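# Stack the small carton on the large carton

## Task

Set the small carton on the top face of the large carton, resting fully within its outline with no part overhanging, and keep it oriented with the same face upward as it had initially.

## Robot and tools

Robot: two arms on a table. left_arm carries a five-finger left hand and right_arm a right hand. Base positions in the scene frame: left_arm (-0.001, +0.366, 0) m, right_arm (-0.029, -0.523, 0) m, each turned very slightly about z. A post stands behind the arms and a camera stand sits between and just behind the bases. Do not hit either one. Loose objects may occasionally get a short push from outside.

Frames. Scene frame: origin at table-top height midway between the nominal bases, +z up, +x out over the table, left_arm toward +y. Reported hand positions, orientations and velocities use each arm's own base frame. Motion offsets use the axes of that arm's current Hand target. Hand point: a spot 0.05 m in front of the palm and 0.15 m from the wrist flange along the fingers. +z runs along straightened fingers, +y points out of the palm. For the right hand +x runs across the palm away from the thumb; for the left hand +x points toward the thumb. Straight fingers extend 0.06-0.07 m past the point and lie 0.06 m behind it along -y. A wrist bracket on the little-finger side can strike things. With the fingers level, the wrist may sit up to 0.11 m (palm down) or 0.23 m (palm up) under the point and reach the table first.

Row layout (used by execute_actions and move): one flat list of 28 numbers, each in [-1, 1], always covering both arms. Positions 1-6 are left_arm dx, dy, dz, rx, ry, rz. Positions 7-14 are the left hand: little, ring, middle, index, thumb_bend, thumb_turn, force_limit, speed. Positions 15-28 repeat this pattern for right_arm and its hand. The six pose numbers are an offset, not an absolute pose. They count from the arm's Hand target when the action or call begins, along that target's axes. 1.0 equals 0.6 m or 180 degrees, and rx, ry, rz together form one rotation vector. Six zeros ask nothing new of that arm. The six finger numbers are absolute targets: -1 is open or straight, +1 is closed; thumb_turn -1 puts the thumb beside the palm and +1 in front of it. force_limit maps -1..+1 linearly to about 0..10 N at the fingertip (0..15 N for the two thumb motors). speed rises from nearly zero at -1 to full at +0.48 and stays full up to +1. For a soft grip, close with speed -0.94 or lower. To leave a hand unchanged, resend the eight hand numbers you last sent it. If you have sent none yet, use its hand_measured six values plus hand_force_limit and hand_speed.

Tools.
execute_actions(actions, cameras): actions is a list of actions. Each action is a table of up to 15 rows of 28 numbers, one row per 1/30 s step, and a short table holds its final row through step 15. Every row of an action counts from that action's starting Hand target, so repeating an offset moves the arm further. cameras lists names, ["all"] or []; an empty actions list with no cameras argument returns every image.
move(target, speed, blend, stop_force, zero, blocking, cameras): drives each hand point along a straight path. target is one row, or up to 15 rows, and every row counts from the same starting Hand targets. speed is in m/s, 0.002 to 3.6, default 0.25; rotation is limited to twice that number in rad/s. It can be one value or one per target. blend, in metres, rounds corners between listed targets; 0 stops at each one. stop_force, in N from 3 to 120, ends an arm's path when its wrist sensor feels that much push against the motion. Pair it with a slow speed such as 0.005 m/s for gentle contact; the arm then backs off slightly and holds. With stop_force every row must carry identical hand numbers. zero (default true) re-zeroes the sensor first. blocking=false returns early but cannot be combined with stop_force. All paths are capped at 10 s total.
wait(seconds): 0 to 3600, lets the scene run. stop(): brakes a running move. zoom_image(camera, region): camera is cam_head_left, cam_head_right or cam_high (all 672x504). region is [x0, y0, x1, y1] in pixels, at most 504 wide and tall. show_instructions(): shows the reference pages. zero_wrist_force(arm): arm is left_arm or right_arm. finished_scene(scene=1): ends the scene and cannot be undone.

Results. These report each hand point's end_effector_position (m) and end_effector_quat_wxyz, velocities, Hand target (the last command after clipping, which is the base for the next offsets), joint positions and torques, and wrist force and torque in the flange axes. Hand data arrive as hand_measured, hand_stopped_by (moving, target, force, stalled, fault) and hand_load_n (positive when the finger is pushed open; a lost grip shows as a drop toward 0). A move adds a move: line with its ending (done, off_target, moving, held, fault) and limits (paced = pose clipped, held = steps withheld). If a hand point settles short of its target, send the remaining distance as an offset.

Gripping: with the thumb in front, the hand encloses objects about 0.035-0.065 m thick. Thumb tip against index pad can pinch a light object up to about 0.08 m. To squeeze harder, raise force_limit and send a more-closed target.

Avoid: dropping or releasing the carton while it moves, slamming it down, pushing hard, or letting anything leave the table. Avoid touching or squeezing the other arm, since a press between the arms can fail the task. Avoid commanding poses past a firm contact, because the arms are stiff. About 150 N of outside force, or joint torque over its limit, stops that arm for 10 s. Wrist push limits are roughly 10-13 N m. Orientation commands are clipped to 32 degrees from the measured orientation per step. Keep the wrist away from the arm's first joint axis. Long stretched holds heat the motors: a warning appears at 70 °C and the brakes lock at 85 °C.

Each tool is called as name(argument=value, ...) on one line, values as JSON.

Reference images:

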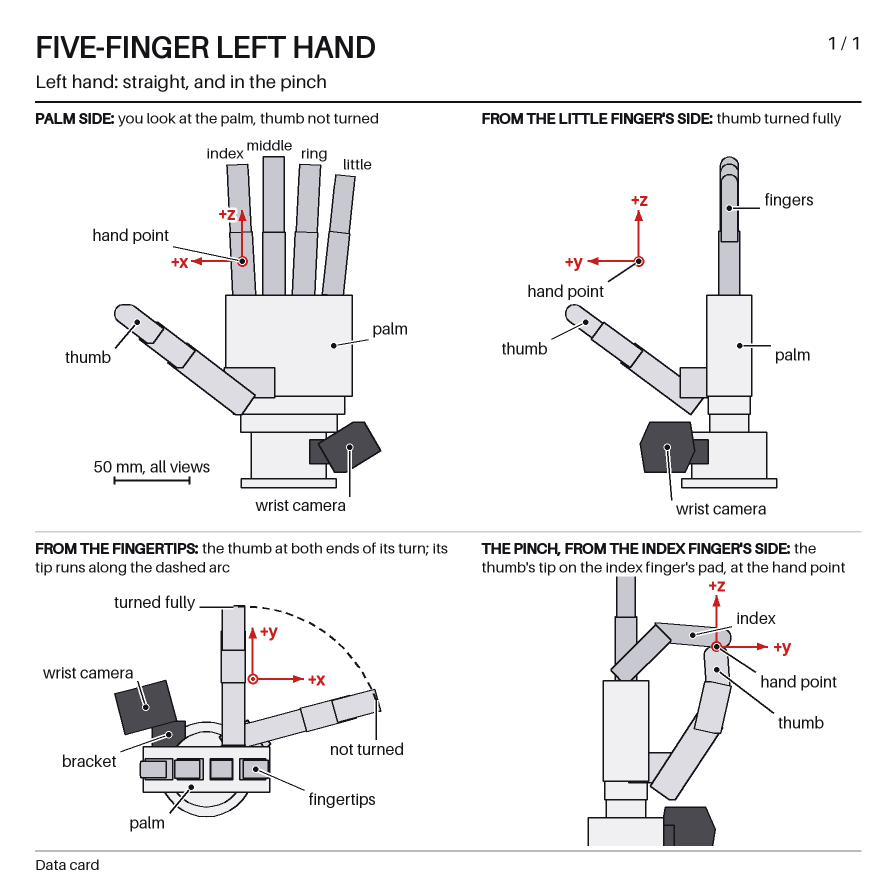

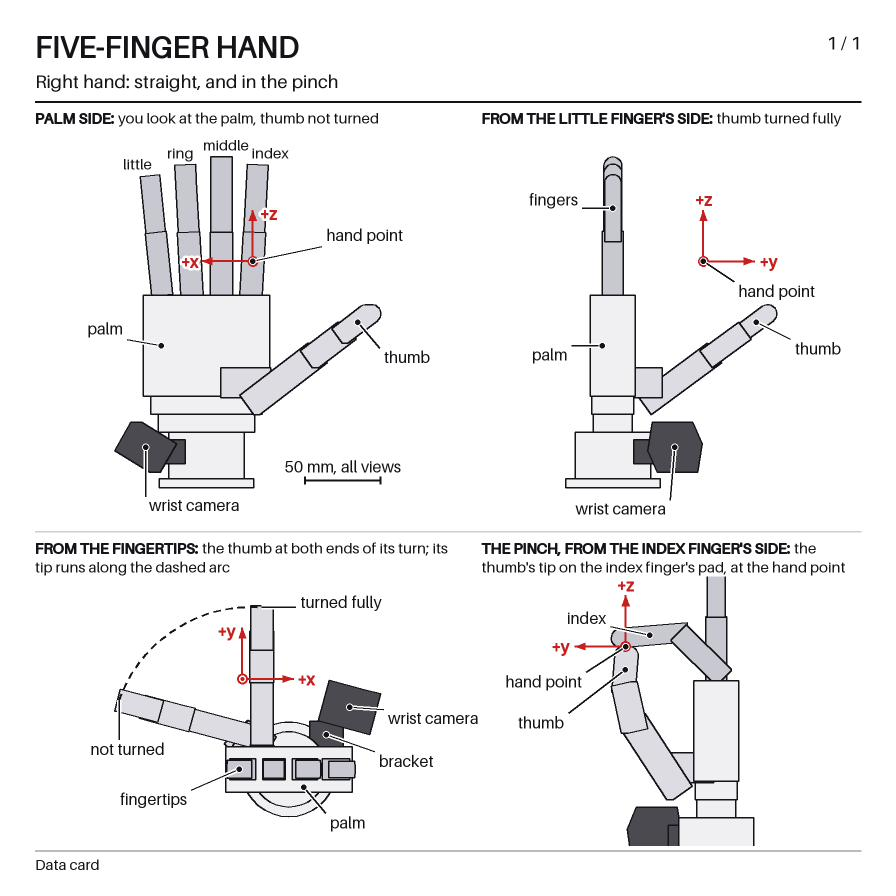

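## Session

execute_actions(actions=[])

Scene clock: 0.00 s.
left_arm: end_effector_position=(+0.2558, +0.0370, +0.1245) hand_measured=(-1.000, -1.000, -1.000, -1.000, -1.000, -1.000) hand_load_n=(+0.0, +0.0, +0.0, -0.5, +0.0, +0.0) hand_stopped_by=(target, target, target, target, target, target) hand_force_limit=0.00 hand_speed=-0.80 end_effector_quat_wxyz=(-0.148, +0.372, +0.908, -0.122) | right_arm: end_effector_position=(+0.4591, +0.7576, +0.2410) hand_measured=(-1.000, -1.000, -1.000, -1.000, -1.000, -1.000) hand_load_n=(+0.0, +0.0, +0.0, +0.0, +0.0, +0.0) hand_stopped_by=(target, target, target, target, target, target) hand_force_limit=0.00 hand_speed=-0.80 end_effector_quat_wxyz=(-0.356, +0.475, +0.558, +0.579)
Joint positions: left_arm=[3.563 -1.775 -2.042 1.863 -1.617 -0.381] | right_arm=[0.761 -0.922 1.263 -0.247 0.917 1.198]
Joint velocities: within noise
Joint torques (N m): no reading
Wrist force (N): no reading
Wrist torque (N m): no reading
Wrist force, peak (N): no reading
Hand target: left_arm +0.2558, +0.0370, +0.1245; -0.148, +0.372, +0.908, -0.122 | right_arm +0.4591, +0.7576, +0.2410; -0.356, +0.475, +0.558, +0.579

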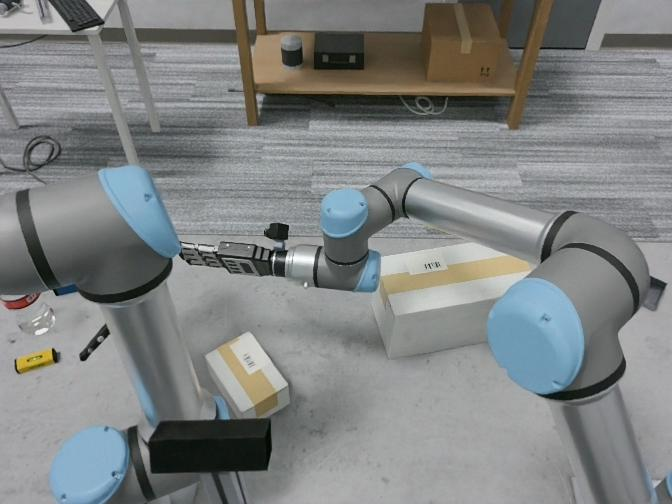

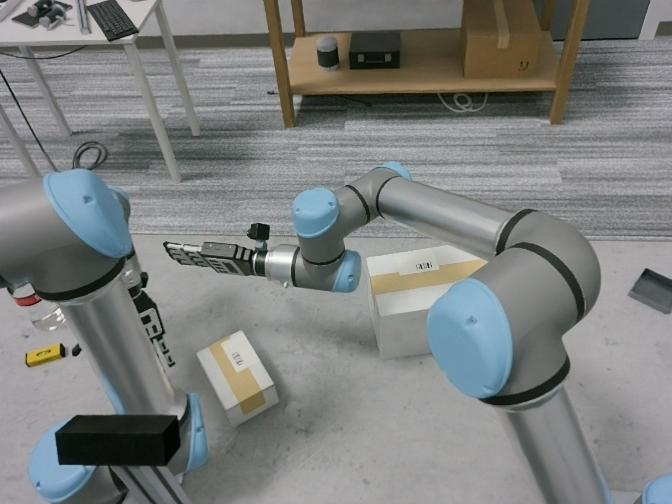

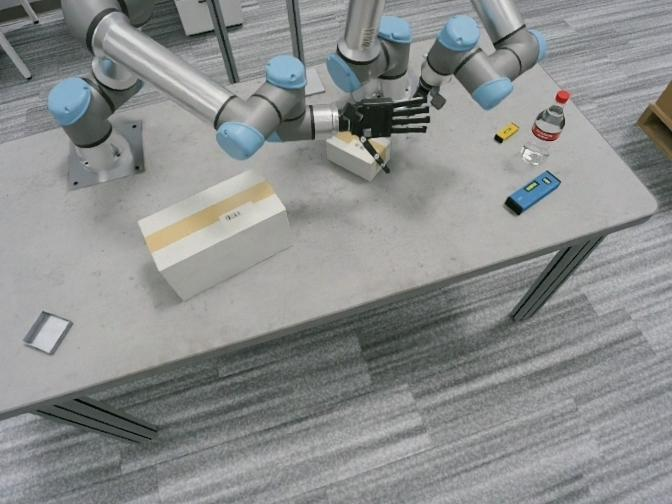

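zoom_image(camera="cam_high", region=[120, 60, 460, 310])

zoom_image(camera="cam_head_right", region=[100, 180, 520, 490])

zoom_image(camera="cam_head_left", region=[100, 180, 560, 500])

Scaled by 1.482 from the camera's image (finer frame: 960x720).

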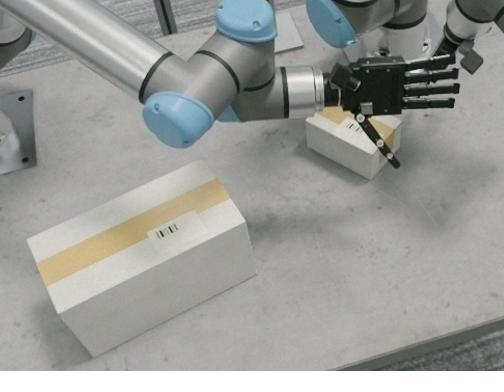

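Scaled by 1.200 from the camera's image (finer frame: 960x720).

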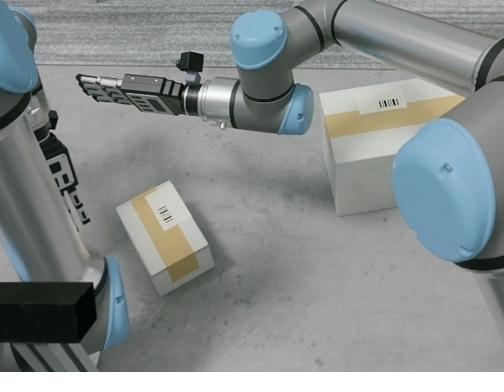

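Scaled by 1.096 from the camera's image (finer frame: 960x720).

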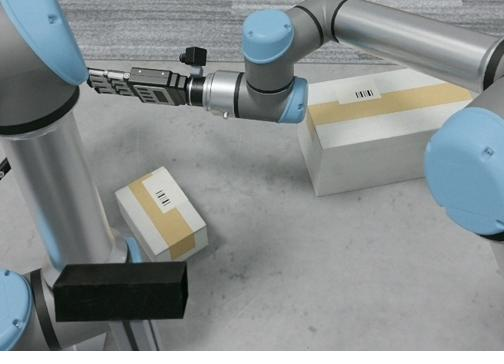

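move(target=[0,0,0,0,0,0,-1,-1,-1,-1,-1,-1,0,-0.8,0.296,0.123,-0.189,0,0,0,-1,-1,-1,-1,-1,-1,0,-0.8], speed=0.3, cameras=["all"])

Scene clock: 5.67 s.
left_arm: end_effector_position=(+0.2558, +0.0370, +0.1245) hand_measured=(-1.000, -1.000, -1.000, -1.000, -1.000, -1.000) hand_load_n=(+0.0, +0.0, +0.0, +0.5, -0.5, +0.0) hand_stopped_by=(target, target, target, target, target, target) hand_force_limit=0.00 hand_speed=-0.80 end_effector_quat_wxyz=(-0.148, +0.372, +0.908, -0.122) | right_arm: end_effector_position=(+0.4589, +0.6578, +0.4406) hand_measured=(-1.000, -1.000, -1.000, -1.000, -1.000, -1.000) hand_load_n=(+0.0, +0.0, +0.0, +0.0, +0.0, +0.0) hand_stopped_by=(target, target, target, target, target, target) hand_force_limit=0.00 hand_speed=-0.80 end_effector_quat_wxyz=(-0.356, +0.475, +0.558, +0.580)
Joint positions: left_arm=[3.563 -1.775 -2.042 1.863 -1.617 -0.381] | right_arm=[0.628 -1.201 1.174 0.133 0.785 1.18]
Joint torques (N m): left_arm=[-1.89 22.53 13.74 -2.94 0.01 0.05] | right_arm=[-8.63 -53.62 -28.95 0.67 -1.56 -2.3]
Wrist force (N): left_arm=[0.1 -0.1 0.2] | right_arm=[-0.2 0.5 -0.1]
Wrist torque (N m): left_arm=[-0.03 -0.01 0.01] | right_arm=[0.09 0.04 0.11]
Wrist force, peak (N): left_arm=[0.3 -0.5 -0.3] | right_arm=[1.0 0.7 -0.8]
Hand target: left_arm +0.2558, +0.0370, +0.1245; -0.148, +0.372, +0.908, -0.122 | right_arm +0.4589, +0.6577, +0.4407; -0.356, +0.475, +0.558, +0.579
Off the commanded pose: left_arm 0.000 m, 0 deg | right_arm 0.000 m, 0 deg.
move: done

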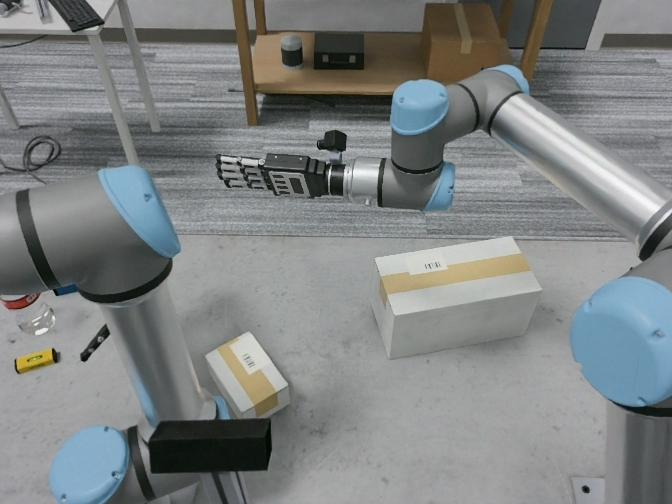

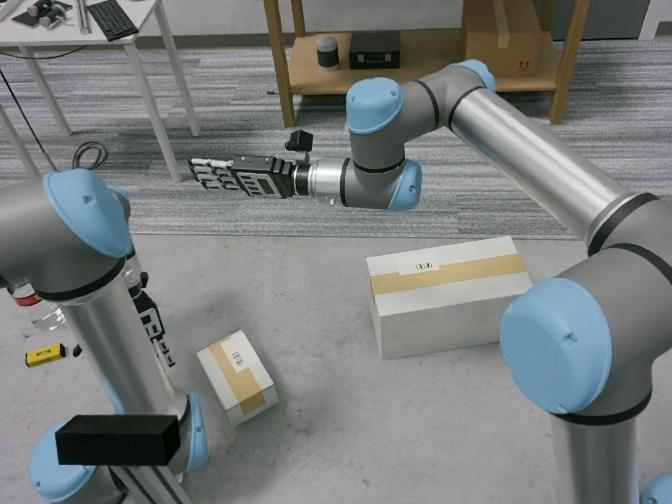

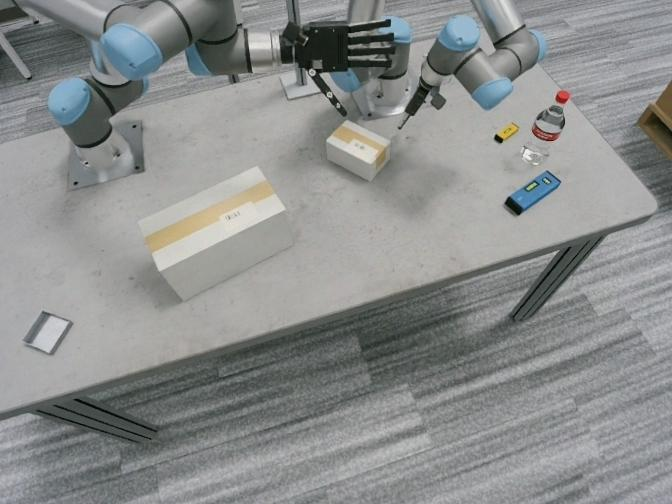

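zoom_image(camera="cam_high", region=[40, 80, 200, 200])

zoom_image(camera="cam_high", region=[280, 0, 460, 200])

zoom_image(camera="cam_high", region=[130, 150, 310, 310])

zoom_image(camera="cam_head_left", region=[180, 300, 320, 440])

zoom_image(camera="cam_head_right", region=[120, 240, 320, 440])

zoom_image(camera="cam_head_left", region=[350, 220, 560, 370])

zoom_image(camera="cam_head_right", region=[350, 220, 560, 370])

Scaled by 3.150 from the camera's image (finer frame: 960x720).

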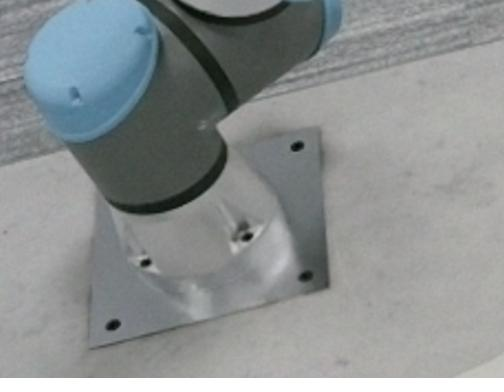

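Scaled by 2.520 from the camera's image (finer frame: 960x720).

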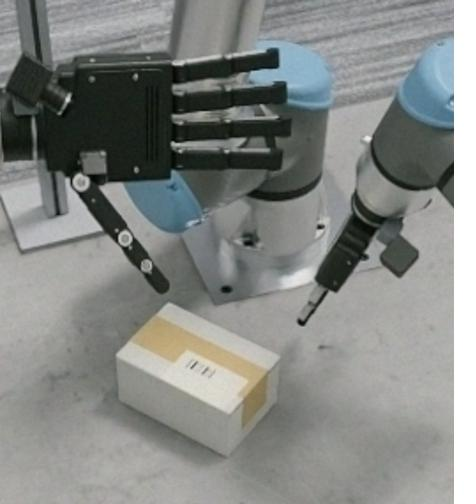

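Scaled by 2.800 from the camera's image (finer frame: 960x720).

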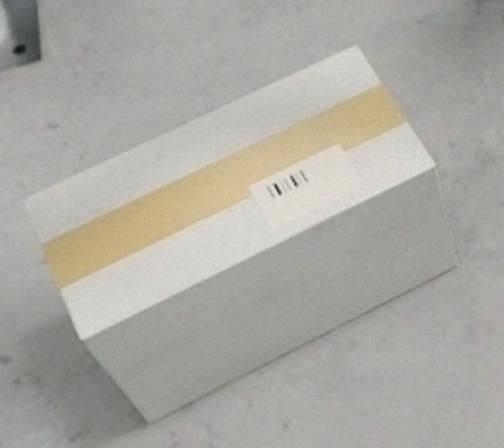

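Scaled by 3.600 from the camera's image (finer frame: 960x720).

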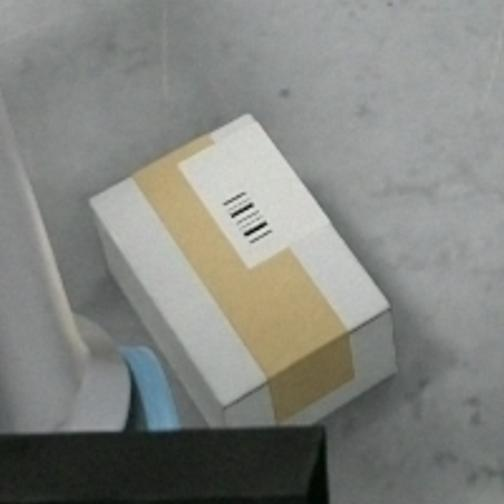

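Scaled by 2.520 from the camera's image (finer frame: 960x720).

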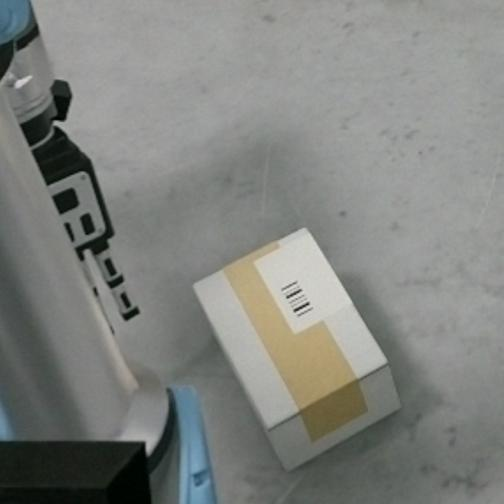

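Scaled by 2.400 from the camera's image (finer frame: 960x720).

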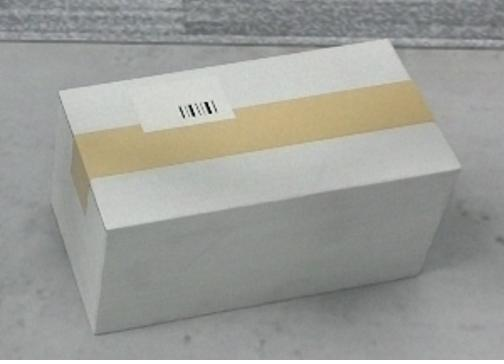

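Scaled by 2.400 from the camera's image (finer frame: 960x720).

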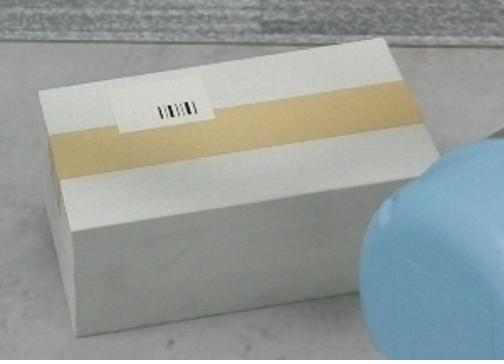

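move(target=[0.2077,0.0168,-0.3617,0,0,0,-1,-1,-1,-1,-1,-1,0,-0.8,0,0,0,0.0316,-0.3705,0.4114,-1,-1,-1,-1,-1,1,0,-0.5], speed=0.4, cameras=["all"])

Scene clock: 31.17 s.
left_arm: end_effector_position=(+0.2556, +0.1568, +0.3444) hand_measured=(-1.000, -1.000, -1.000, -1.000, -1.000, -1.000) hand_load_n=(+0.0, +0.0, +0.0, +0.0, +0.0, +0.0) hand_stopped_by=(target, target, target, target, target, target) hand_force_limit=0.00 hand_speed=-0.80 end_effector_quat_wxyz=(-0.148, +0.372, +0.908, -0.122) | right_arm: end_effector_position=(+0.4581, +0.6570, +0.4399) hand_measured=(-1.000, -1.000, -1.000, -1.000, -1.000, +1.000) hand_load_n=(+0.0, +0.0, +0.0, +0.0, +0.0, +0.0) hand_stopped_by=(target, target, target, target, target, target) hand_force_limit=0.00 hand_speed=-0.50 end_effector_quat_wxyz=(-0.556, +0.782, +0.195, +0.205)
Joint positions: left_arm=[3.886 -1.632 -1.588 1.297 -1.733 -0.079] | right_arm=[0.583 -0.684 0.035 1.105 0.745 2.197]
Joint torques (N m): left_arm=[5.44 13.13 32.02 -4.92 -1.75 1.39] | right_arm=[-9.6 -39.04 -24.13 -1.42 -1.9 1.92]
Wrist force (N): left_arm=[-0.1 -0.1 0.2] | right_arm=[-0.7 1.7 -0.6]
Wrist torque (N m): left_arm=[0.00 0.03 -0.11] | right_arm=[0.50 0.08 0.06]
Wrist force, peak (N): left_arm=[-0.1 -0.3 0.9] | right_arm=[-0.3 2.1 -0.9]
Hand target: left_arm +0.2556, +0.1568, +0.3444; -0.148, +0.372, +0.908, -0.122 | right_arm +0.4589, +0.6577, +0.4407; -0.395, +0.879, +0.267, +0.013
Off the commanded pose: left_arm 0.000 m, 0 deg | right_arm 0.001 m, 50 deg; orientation clipped.
elbow stopped short (right arm): the move would have taken joint 3 (elbow) straighter than the controller allows.
move: off_target (right_arm); limits=paced

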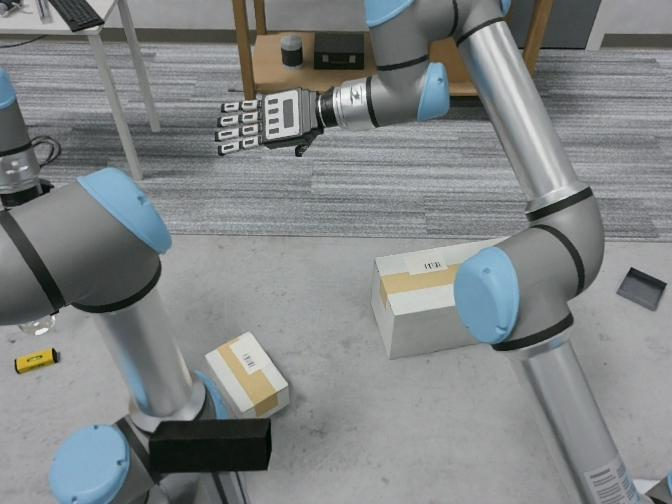

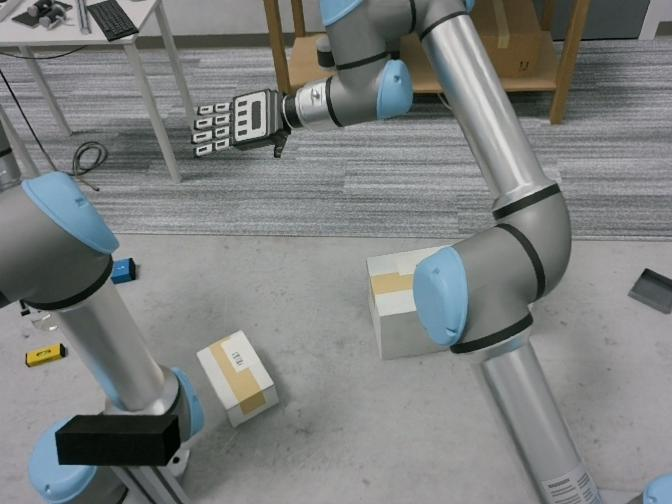

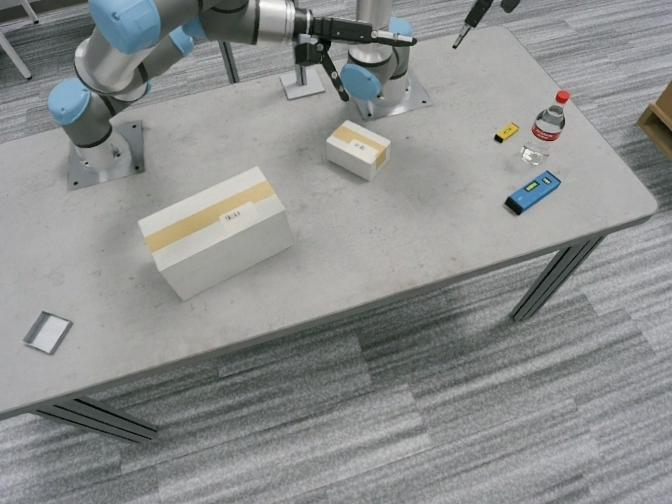

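move(target=[[0,0,0,0,0,0,-1,-1,-1,-1,-1,-1,0,-0.8,-0.3185,0.0912,0.1902,0,0,0,-1,-1,-1,-1,-1,1,0,-0.5],[0,0,0,0,0,0,-1,-1,-1,-1,-1,-1,0,-0.8,-0.3185,0.0912,0.1902,-0.044,-0.0867,0.0141,-1,-1,-1,-1,-1,1,0,-0.5]], speed=0.15, cameras=["all"])

Scene clock: 37.90 s.
left_arm: end_effector_position=(+0.2556, +0.1568, +0.3444) hand_measured=(-1.000, -1.000, -1.000, -1.000, -1.000, -1.000) hand_load_n=(+0.0, +0.0, +0.0, +0.0, +0.0, +0.0) hand_stopped_by=(target, target, target, target, target, target) hand_force_limit=0.00 hand_speed=-0.80 end_effector_quat_wxyz=(-0.148, +0.372, +0.908, -0.122) | right_arm: end_effector_position=(+0.2990, +0.6188, +0.2792) hand_measured=(-1.000, -1.000, -1.000, -1.000, -1.000, +1.000) hand_load_n=(-0.5, +0.0, +0.0, +0.0, +0.0, +0.0) hand_stopped_by=(target, target, target, target, target, target) hand_force_limit=0.00 hand_speed=-0.50 end_effector_quat_wxyz=(-0.340, +0.894, +0.287, -0.055)
Joint positions: left_arm=[3.886 -1.632 -1.588 1.297 -1.733 -0.079] | right_arm=[0.752 -0.489 0.035 1.795 0.899 1.781]
Joint torques (N m): left_arm=[5.08 13.66 31.8 -4.9 -1.74 1.38] | right_arm=[-8.11 -43.93 -23.37 3.65 -2.1 -2.29]
Wrist force (N): left_arm=[0.2 -0.1 0.2] | right_arm=[-0.6 0.8 -0.9]
Wrist torque (N m): left_arm=[-0.01 -0.01 -0.09] | right_arm=[0.36 0.01 0.19]
Wrist force, peak (N): left_arm=[0.6 -0.4 0.4] | right_arm=[-0.1 2.1 -0.9]
Hand target: left_arm +0.2556, +0.1568, +0.3444; -0.148, +0.372, +0.908, -0.122 | right_arm +0.2998, +0.6201, +0.2800; -0.294, +0.903, +0.297, -0.097
Off the commanded pose: left_arm 0.000 m, 0 deg | right_arm 0.002 m, 7 deg.
elbow stopped short (right arm): the move would have taken joint 3 (elbow) straighter than the controller allows.
move: off_target (right_arm)

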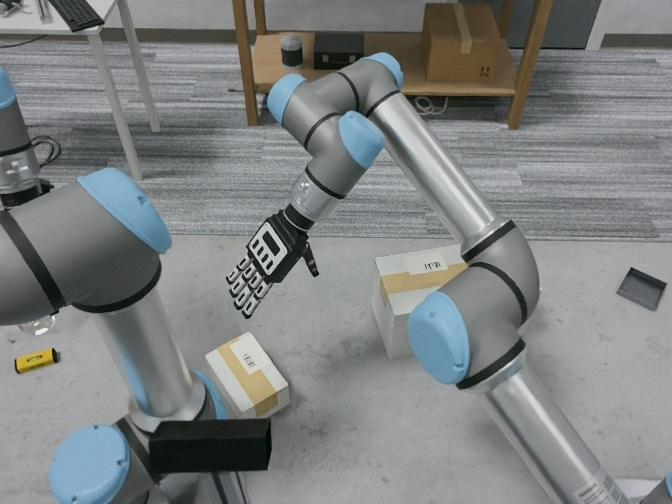

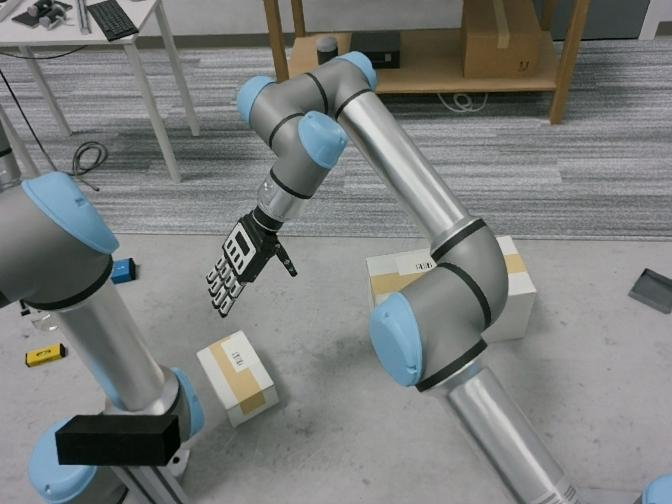

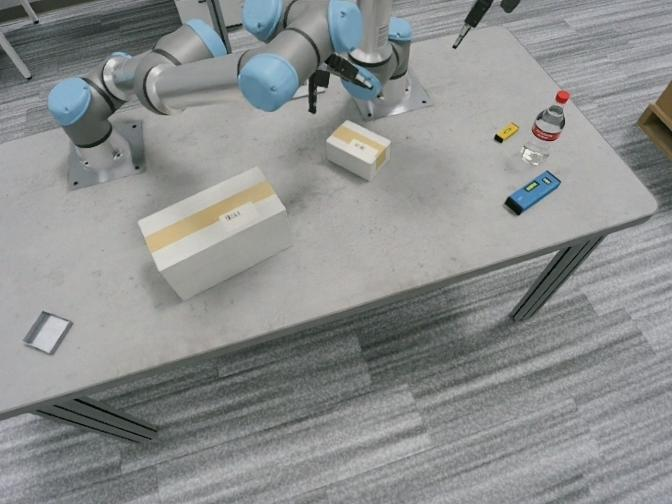

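move(target=[0,0,0,0,0,0,-1,-1,-1,-1,-1,-1,0,-0.8,0.003,-0.0427,0.2577,0,0,0,-1,-1,-1,-1,-1,1,0,-0.5], speed=0.12, cameras=["all"])

zoom_image(camera="cam_high", region=[280, 20, 440, 200])

zoom_image(camera="cam_head_left", region=[160, 280, 320, 440])

zoom_image(camera="cam_head_right", region=[140, 280, 300, 440])

Scene clock: 40.63 s.
left_arm: end_effector_position=(+0.2556, +0.1568, +0.3444) hand_measured=(-1.000, -1.000, -1.000, -1.000, -1.000, -1.000) hand_load_n=(+0.0, +0.0, +0.0, +0.0, +0.0, +0.0) hand_stopped_by=(target, target, target, target, target, target) hand_force_limit=0.00 hand_speed=-0.80 end_effector_quat_wxyz=(-0.148, +0.372, +0.908, -0.122) | right_arm: end_effector_position=(+0.2537, +0.6802, +0.2035) hand_measured=(-1.000, -1.000, -1.000, -1.000, -1.000, +1.000) hand_load_n=(+0.0, -0.5, +0.0, +0.0, +0.0, +0.0) hand_stopped_by=(target, target, target, target, target, target) hand_force_limit=0.00 hand_speed=-0.50 end_effector_quat_wxyz=(-0.335, +0.895, +0.289, -0.061)
Joint positions: left_arm=[3.886 -1.632 -1.588 1.297 -1.733 -0.079] | right_arm=[0.869 -0.398 0.036 1.634 0.932 1.915]
Joint torques (N m): left_arm=[5.51 13.59 31.61 -4.84 -1.68 1.27] | right_arm=[-9.1 -74.33 -7.6 3.53 -2.21 -2.26]
Wrist force (N): left_arm=[0.3 -0.1 -0.1] | right_arm=[-0.6 0.7 -0.9]
Wrist torque (N m): left_arm=[0.01 -0.04 -0.09] | right_arm=[0.33 0.02 0.18]
Wrist force, peak (N): left_arm=[0.5 -0.2 0.2] | right_arm=[-1.2 0.5 2.0]
Hand target: left_arm +0.2556, +0.1568, +0.3444; -0.148, +0.372, +0.908, -0.122 | right_arm +0.2538, +0.6800, +0.2037; -0.335, +0.895, +0.289, -0.061 (not the last commanded pose)
Off the commanded pose: left_arm 0.000 m, 0 deg | right_arm 0.049 m, 6 deg.
elbow stopped short (right arm): the move would have taken joint 3 (elbow) straighter than the controller allows.
move: held (right_arm; a check stopped the path); limits=held
pose unreachable (right arm): on one or more control steps of this call, first in action 0 (counted from 0), this arm could not follow its commanded pose, so it was not sent that pose on those steps. It may still have moved: this result reports where it is.
cause: moving toward the commanded pose would bring a part of the arm too close to another arm (a part of this arm just beyond joint 6 (wrist 3) and a part of the left arm just beyond its joint 2 (shoulder lift), at the place that arm is still heading or pushing toward).

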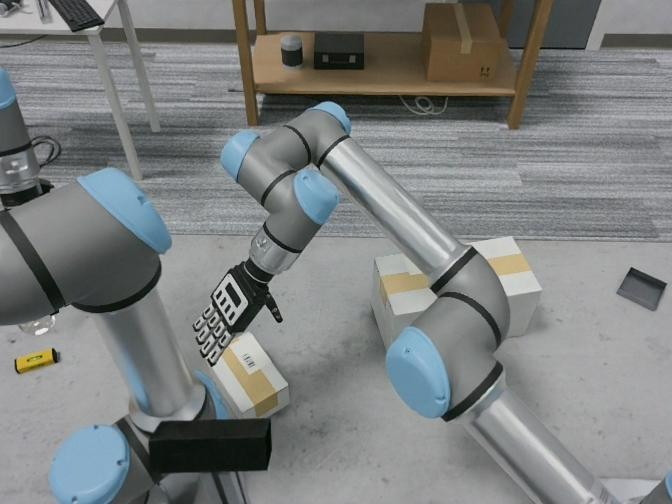

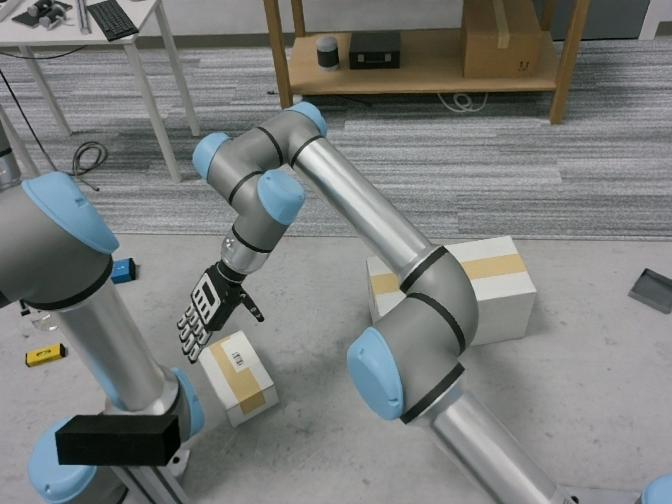

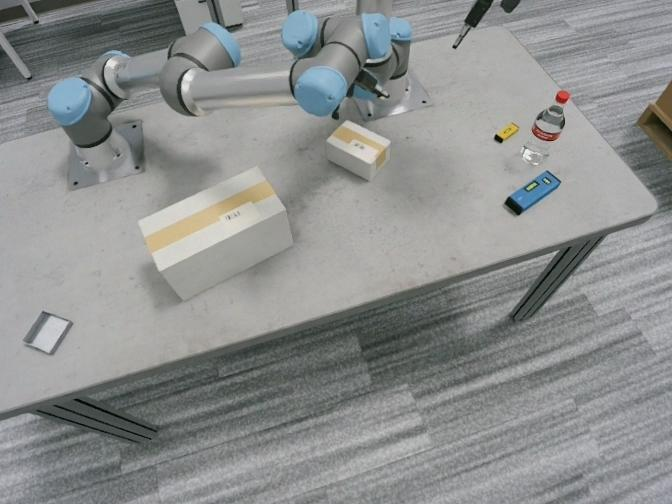

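Scaled by 2.800 from the camera's image (finer frame: 960x720).

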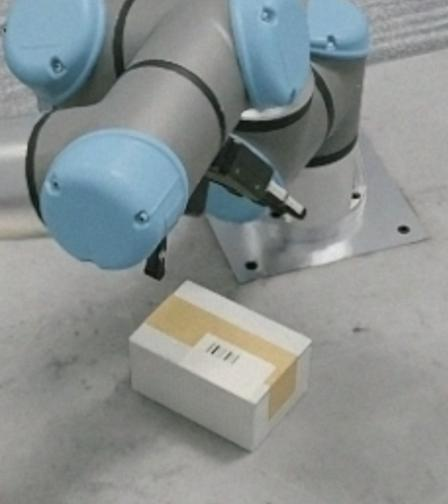

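Scaled by 3.150 from the camera's image (finer frame: 960x720).

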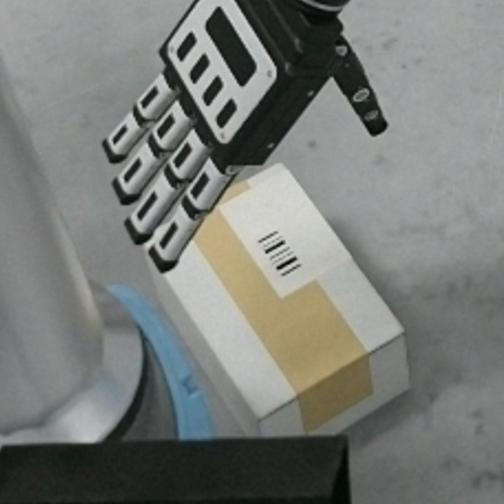

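Scaled by 3.150 from the camera's image (finer frame: 960x720).

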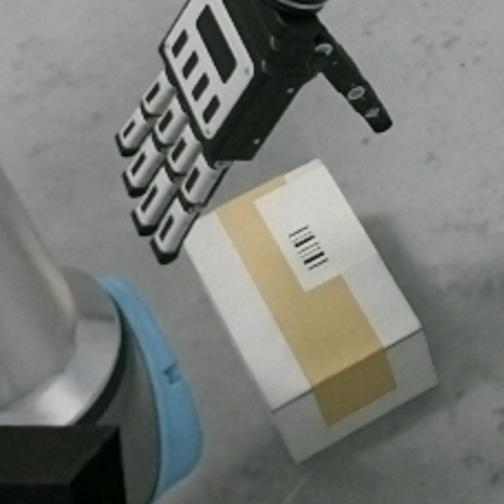

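move(target=[[0.3697,0.0022,-0.0655,0.0297,-0.0554,-0.1543,-1,-1,-1,-1,-1,-1,0,-0.8,0,0,0,0,0,0,-1,-1,-1,-1,-1,1,0,-0.5],[0.6332,-0.1095,0.0253,0.0593,-0.1107,-0.3086,-1,-1,-1,-1,-1,-1,0,-0.8,0,0,0,0,0,0,-1,-1,-1,-1,-1,1,0,-0.5]], speed=0.3, blend=0.05, cameras=["all"])

Scene clock: 46.63 s.
left_arm: end_effector_position=(-0.0500, +0.3797, +0.4200) hand_measured=(-1.000, -1.000, -1.000, -1.000, -1.000, -1.000) hand_load_n=(+0.0, +0.0, +0.0, +0.0, +0.0, +0.0) hand_stopped_by=(target, target, target, target, target, target) hand_force_limit=0.00 hand_speed=-0.80 end_effector_quat_wxyz=(-0.067, -0.132, +0.973, -0.179) | right_arm: end_effector_position=(+0.2538, +0.6800, +0.2037) hand_measured=(-1.000, -1.000, -1.000, -1.000, -1.000, +1.000) hand_load_n=(+0.0, +0.0, +0.0, +0.0, +0.0, +0.0) hand_stopped_by=(target, target, target, target, target, target) hand_force_limit=0.00 hand_speed=-0.50 end_effector_quat_wxyz=(-0.335, +0.895, +0.289, -0.061)
Joint positions: left_arm=[4.991 -1.832 -1.157 1.076 -1.753 -0.022] | right_arm=[0.869 -0.397 0.035 1.635 0.932 1.915]
Joint torques (N m): left_arm=[7.67 24.69 32.22 -5.17 1.34 -1.43] | right_arm=[-7.86 -46.38 -25.39 3.52 -1.84 -2.26]
Wrist force (N): left_arm=[0.0 -0.3 0.4] | right_arm=[-0.5 0.7 -1.1]
Wrist torque (N m): left_arm=[-0.07 0.01 0.04] | right_arm=[0.36 0.01 0.19]
Wrist force, peak (N): left_arm=[0.7 0.5 0.4] | right_arm=[-0.5 0.8 -1.4]
Hand target: left_arm -0.0501, +0.3798, +0.4200; -0.067, -0.132, +0.973, -0.179 | right_arm +0.2538, +0.6800, +0.2037; -0.335, +0.895, +0.289, -0.061
Off the commanded pose: left_arm 0.000 m, 0 deg | right_arm 0.000 m, 0 deg.
move: done

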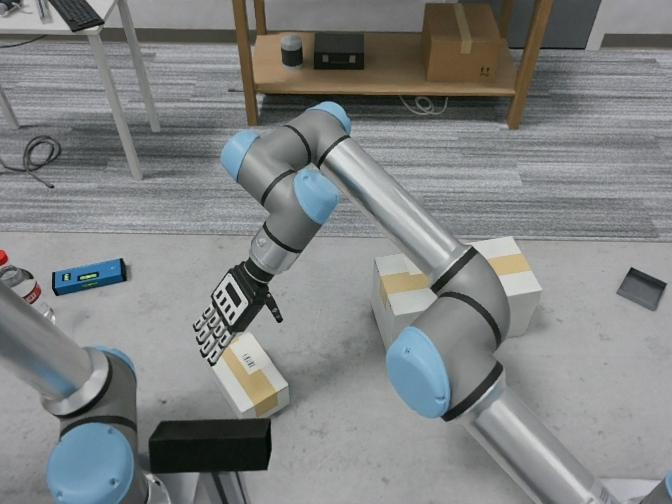

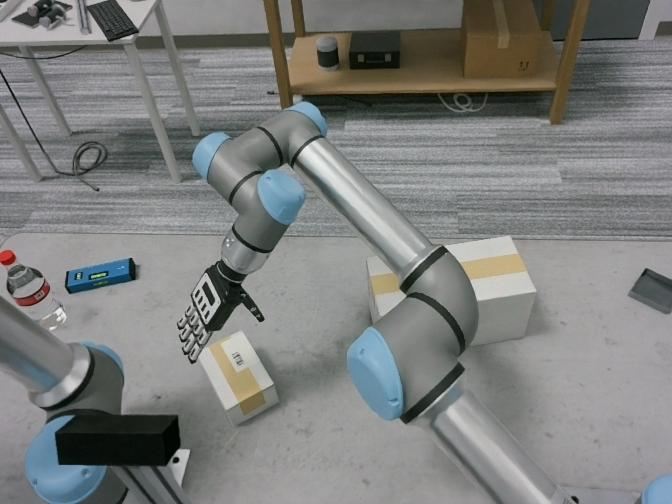

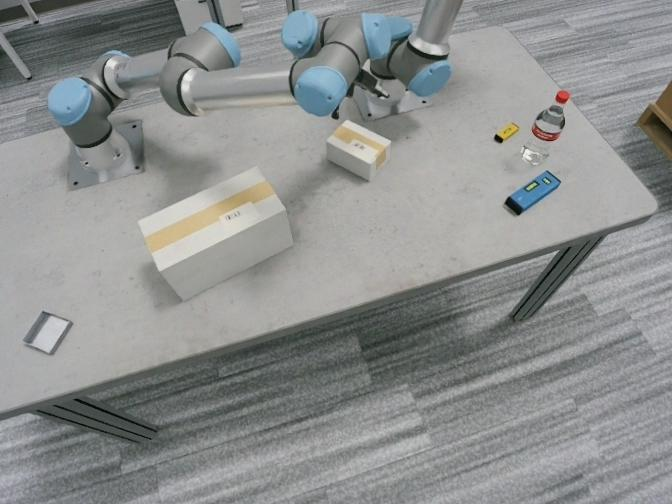

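move(target=[[0,0,0,0,0,0,-1,-1,-1,-1,-1,-1,0,-0.8,0.0035,0.0518,0.1177,0,0,0,-1,-1,-1,-1,-1,1,0,-0.5],[0,0,0,0,0,0,-1,-1,-1,-1,-1,-1,0,-0.8,0.0035,0.0518,0.1177,-0.019,-0.0292,0.0062,-1,-1,-1,-1,-1,1,0,-0.5]], speed=0.12, cameras=["all"])

zoom_image(camera="cam_high", region=[280, 20, 440, 200])

zoom_image(camera="cam_head_left", region=[160, 280, 320, 440])

zoom_image(camera="cam_head_right", region=[140, 280, 300, 440])

Scene clock: 50.73 s.
left_arm: end_effector_position=(-0.0501, +0.3798, +0.4200) hand_measured=(-1.000, -1.000, -1.000, -1.000, -1.000, -1.000) hand_load_n=(+0.0, +0.0, +0.0, +0.0, +0.0, +0.0) hand_stopped_by=(target, target, target, target, target, target) hand_force_limit=0.00 hand_speed=-0.80 end_effector_quat_wxyz=(-0.067, -0.132, +0.973, -0.179) | right_arm: end_effector_position=(+0.2483, +0.7010, +0.1295) hand_measured=(-1.000, -1.000, -1.000, -1.000, -1.000, +1.000) hand_load_n=(+0.0, +0.0, +0.0, +0.0, +0.0, +0.0) hand_stopped_by=(target, target, target, target, target, target) hand_force_limit=0.00 hand_speed=-0.50 end_effector_quat_wxyz=(-0.321, +0.899, +0.290, -0.072)
Joint positions: left_arm=[4.991 -1.832 -1.156 1.076 -1.753 -0.022] | right_arm=[0.899 -0.302 0.035 1.558 0.952 1.936]
Joint torques (N m): left_arm=[5.31 22.43 32.13 -4.86 1.38 -1.37] | right_arm=[6.99 -49.02 -26.86 3.68 0.45 1.75]
Wrist force (N): left_arm=[0.3 -0.3 0.2] | right_arm=[-1.1 0.6 -1.3]
Wrist torque (N m): left_arm=[-0.05 -0.04 0.06] | right_arm=[0.35 0.10 0.09]
Wrist force, peak (N): left_arm=[0.6 -0.5 0.3] | right_arm=[-0.5 0.5 -1.7]
Hand target: left_arm -0.0501, +0.3798, +0.4200; -0.067, -0.132, +0.973, -0.179 | right_arm +0.2489, +0.7021, +0.1299; -0.294, +0.903, +0.297, -0.097
Off the commanded pose: left_arm 0.000 m, 0 deg | right_arm 0.001 m, 4 deg.
elbow stopped short (right arm): the move would have taken joint 3 (elbow) straighter than the controller allows.
move: off_target (right_arm)

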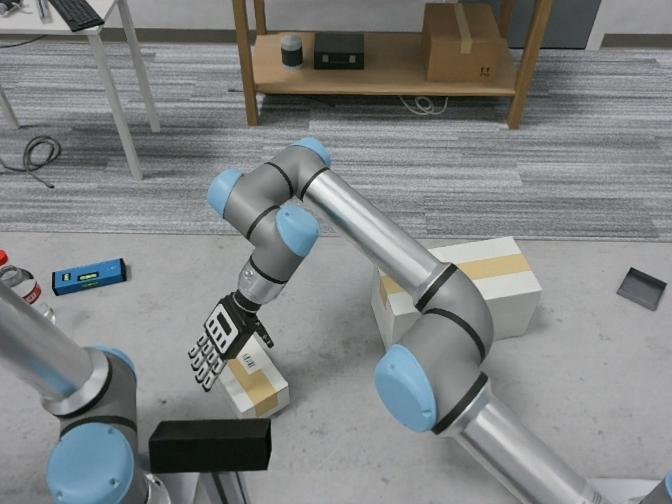

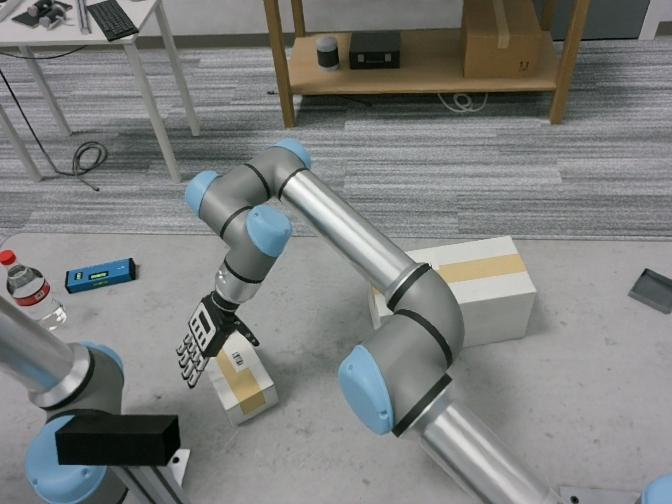

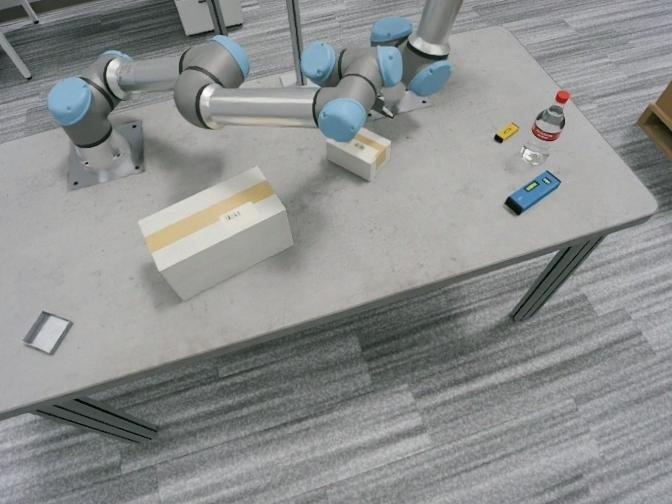

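Scaled by 2.800 from the camera's image (finer frame: 960x720).

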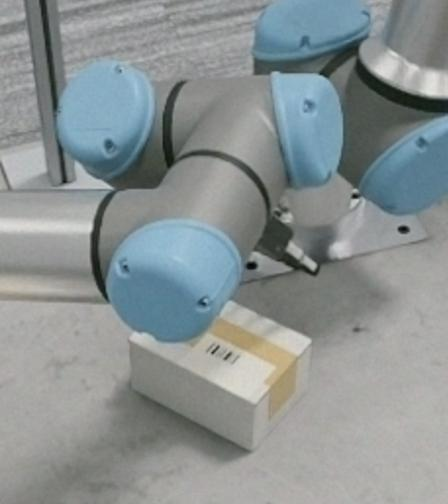

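Scaled by 3.150 from the camera's image (finer frame: 960x720).

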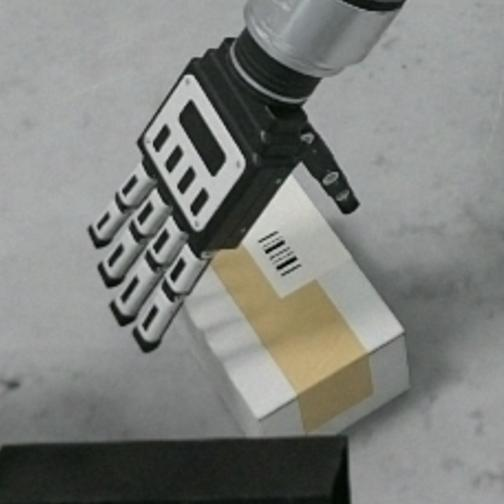

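Scaled by 3.150 from the camera's image (finer frame: 960x720).

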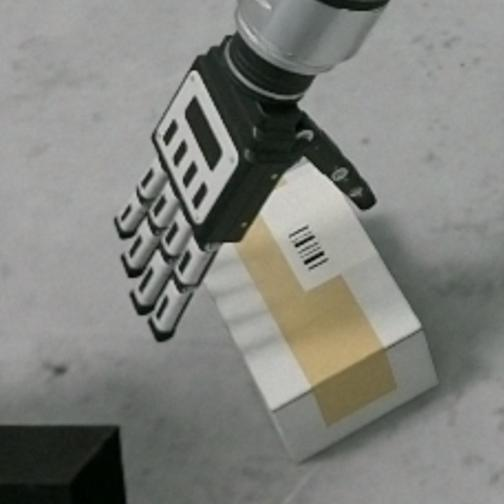

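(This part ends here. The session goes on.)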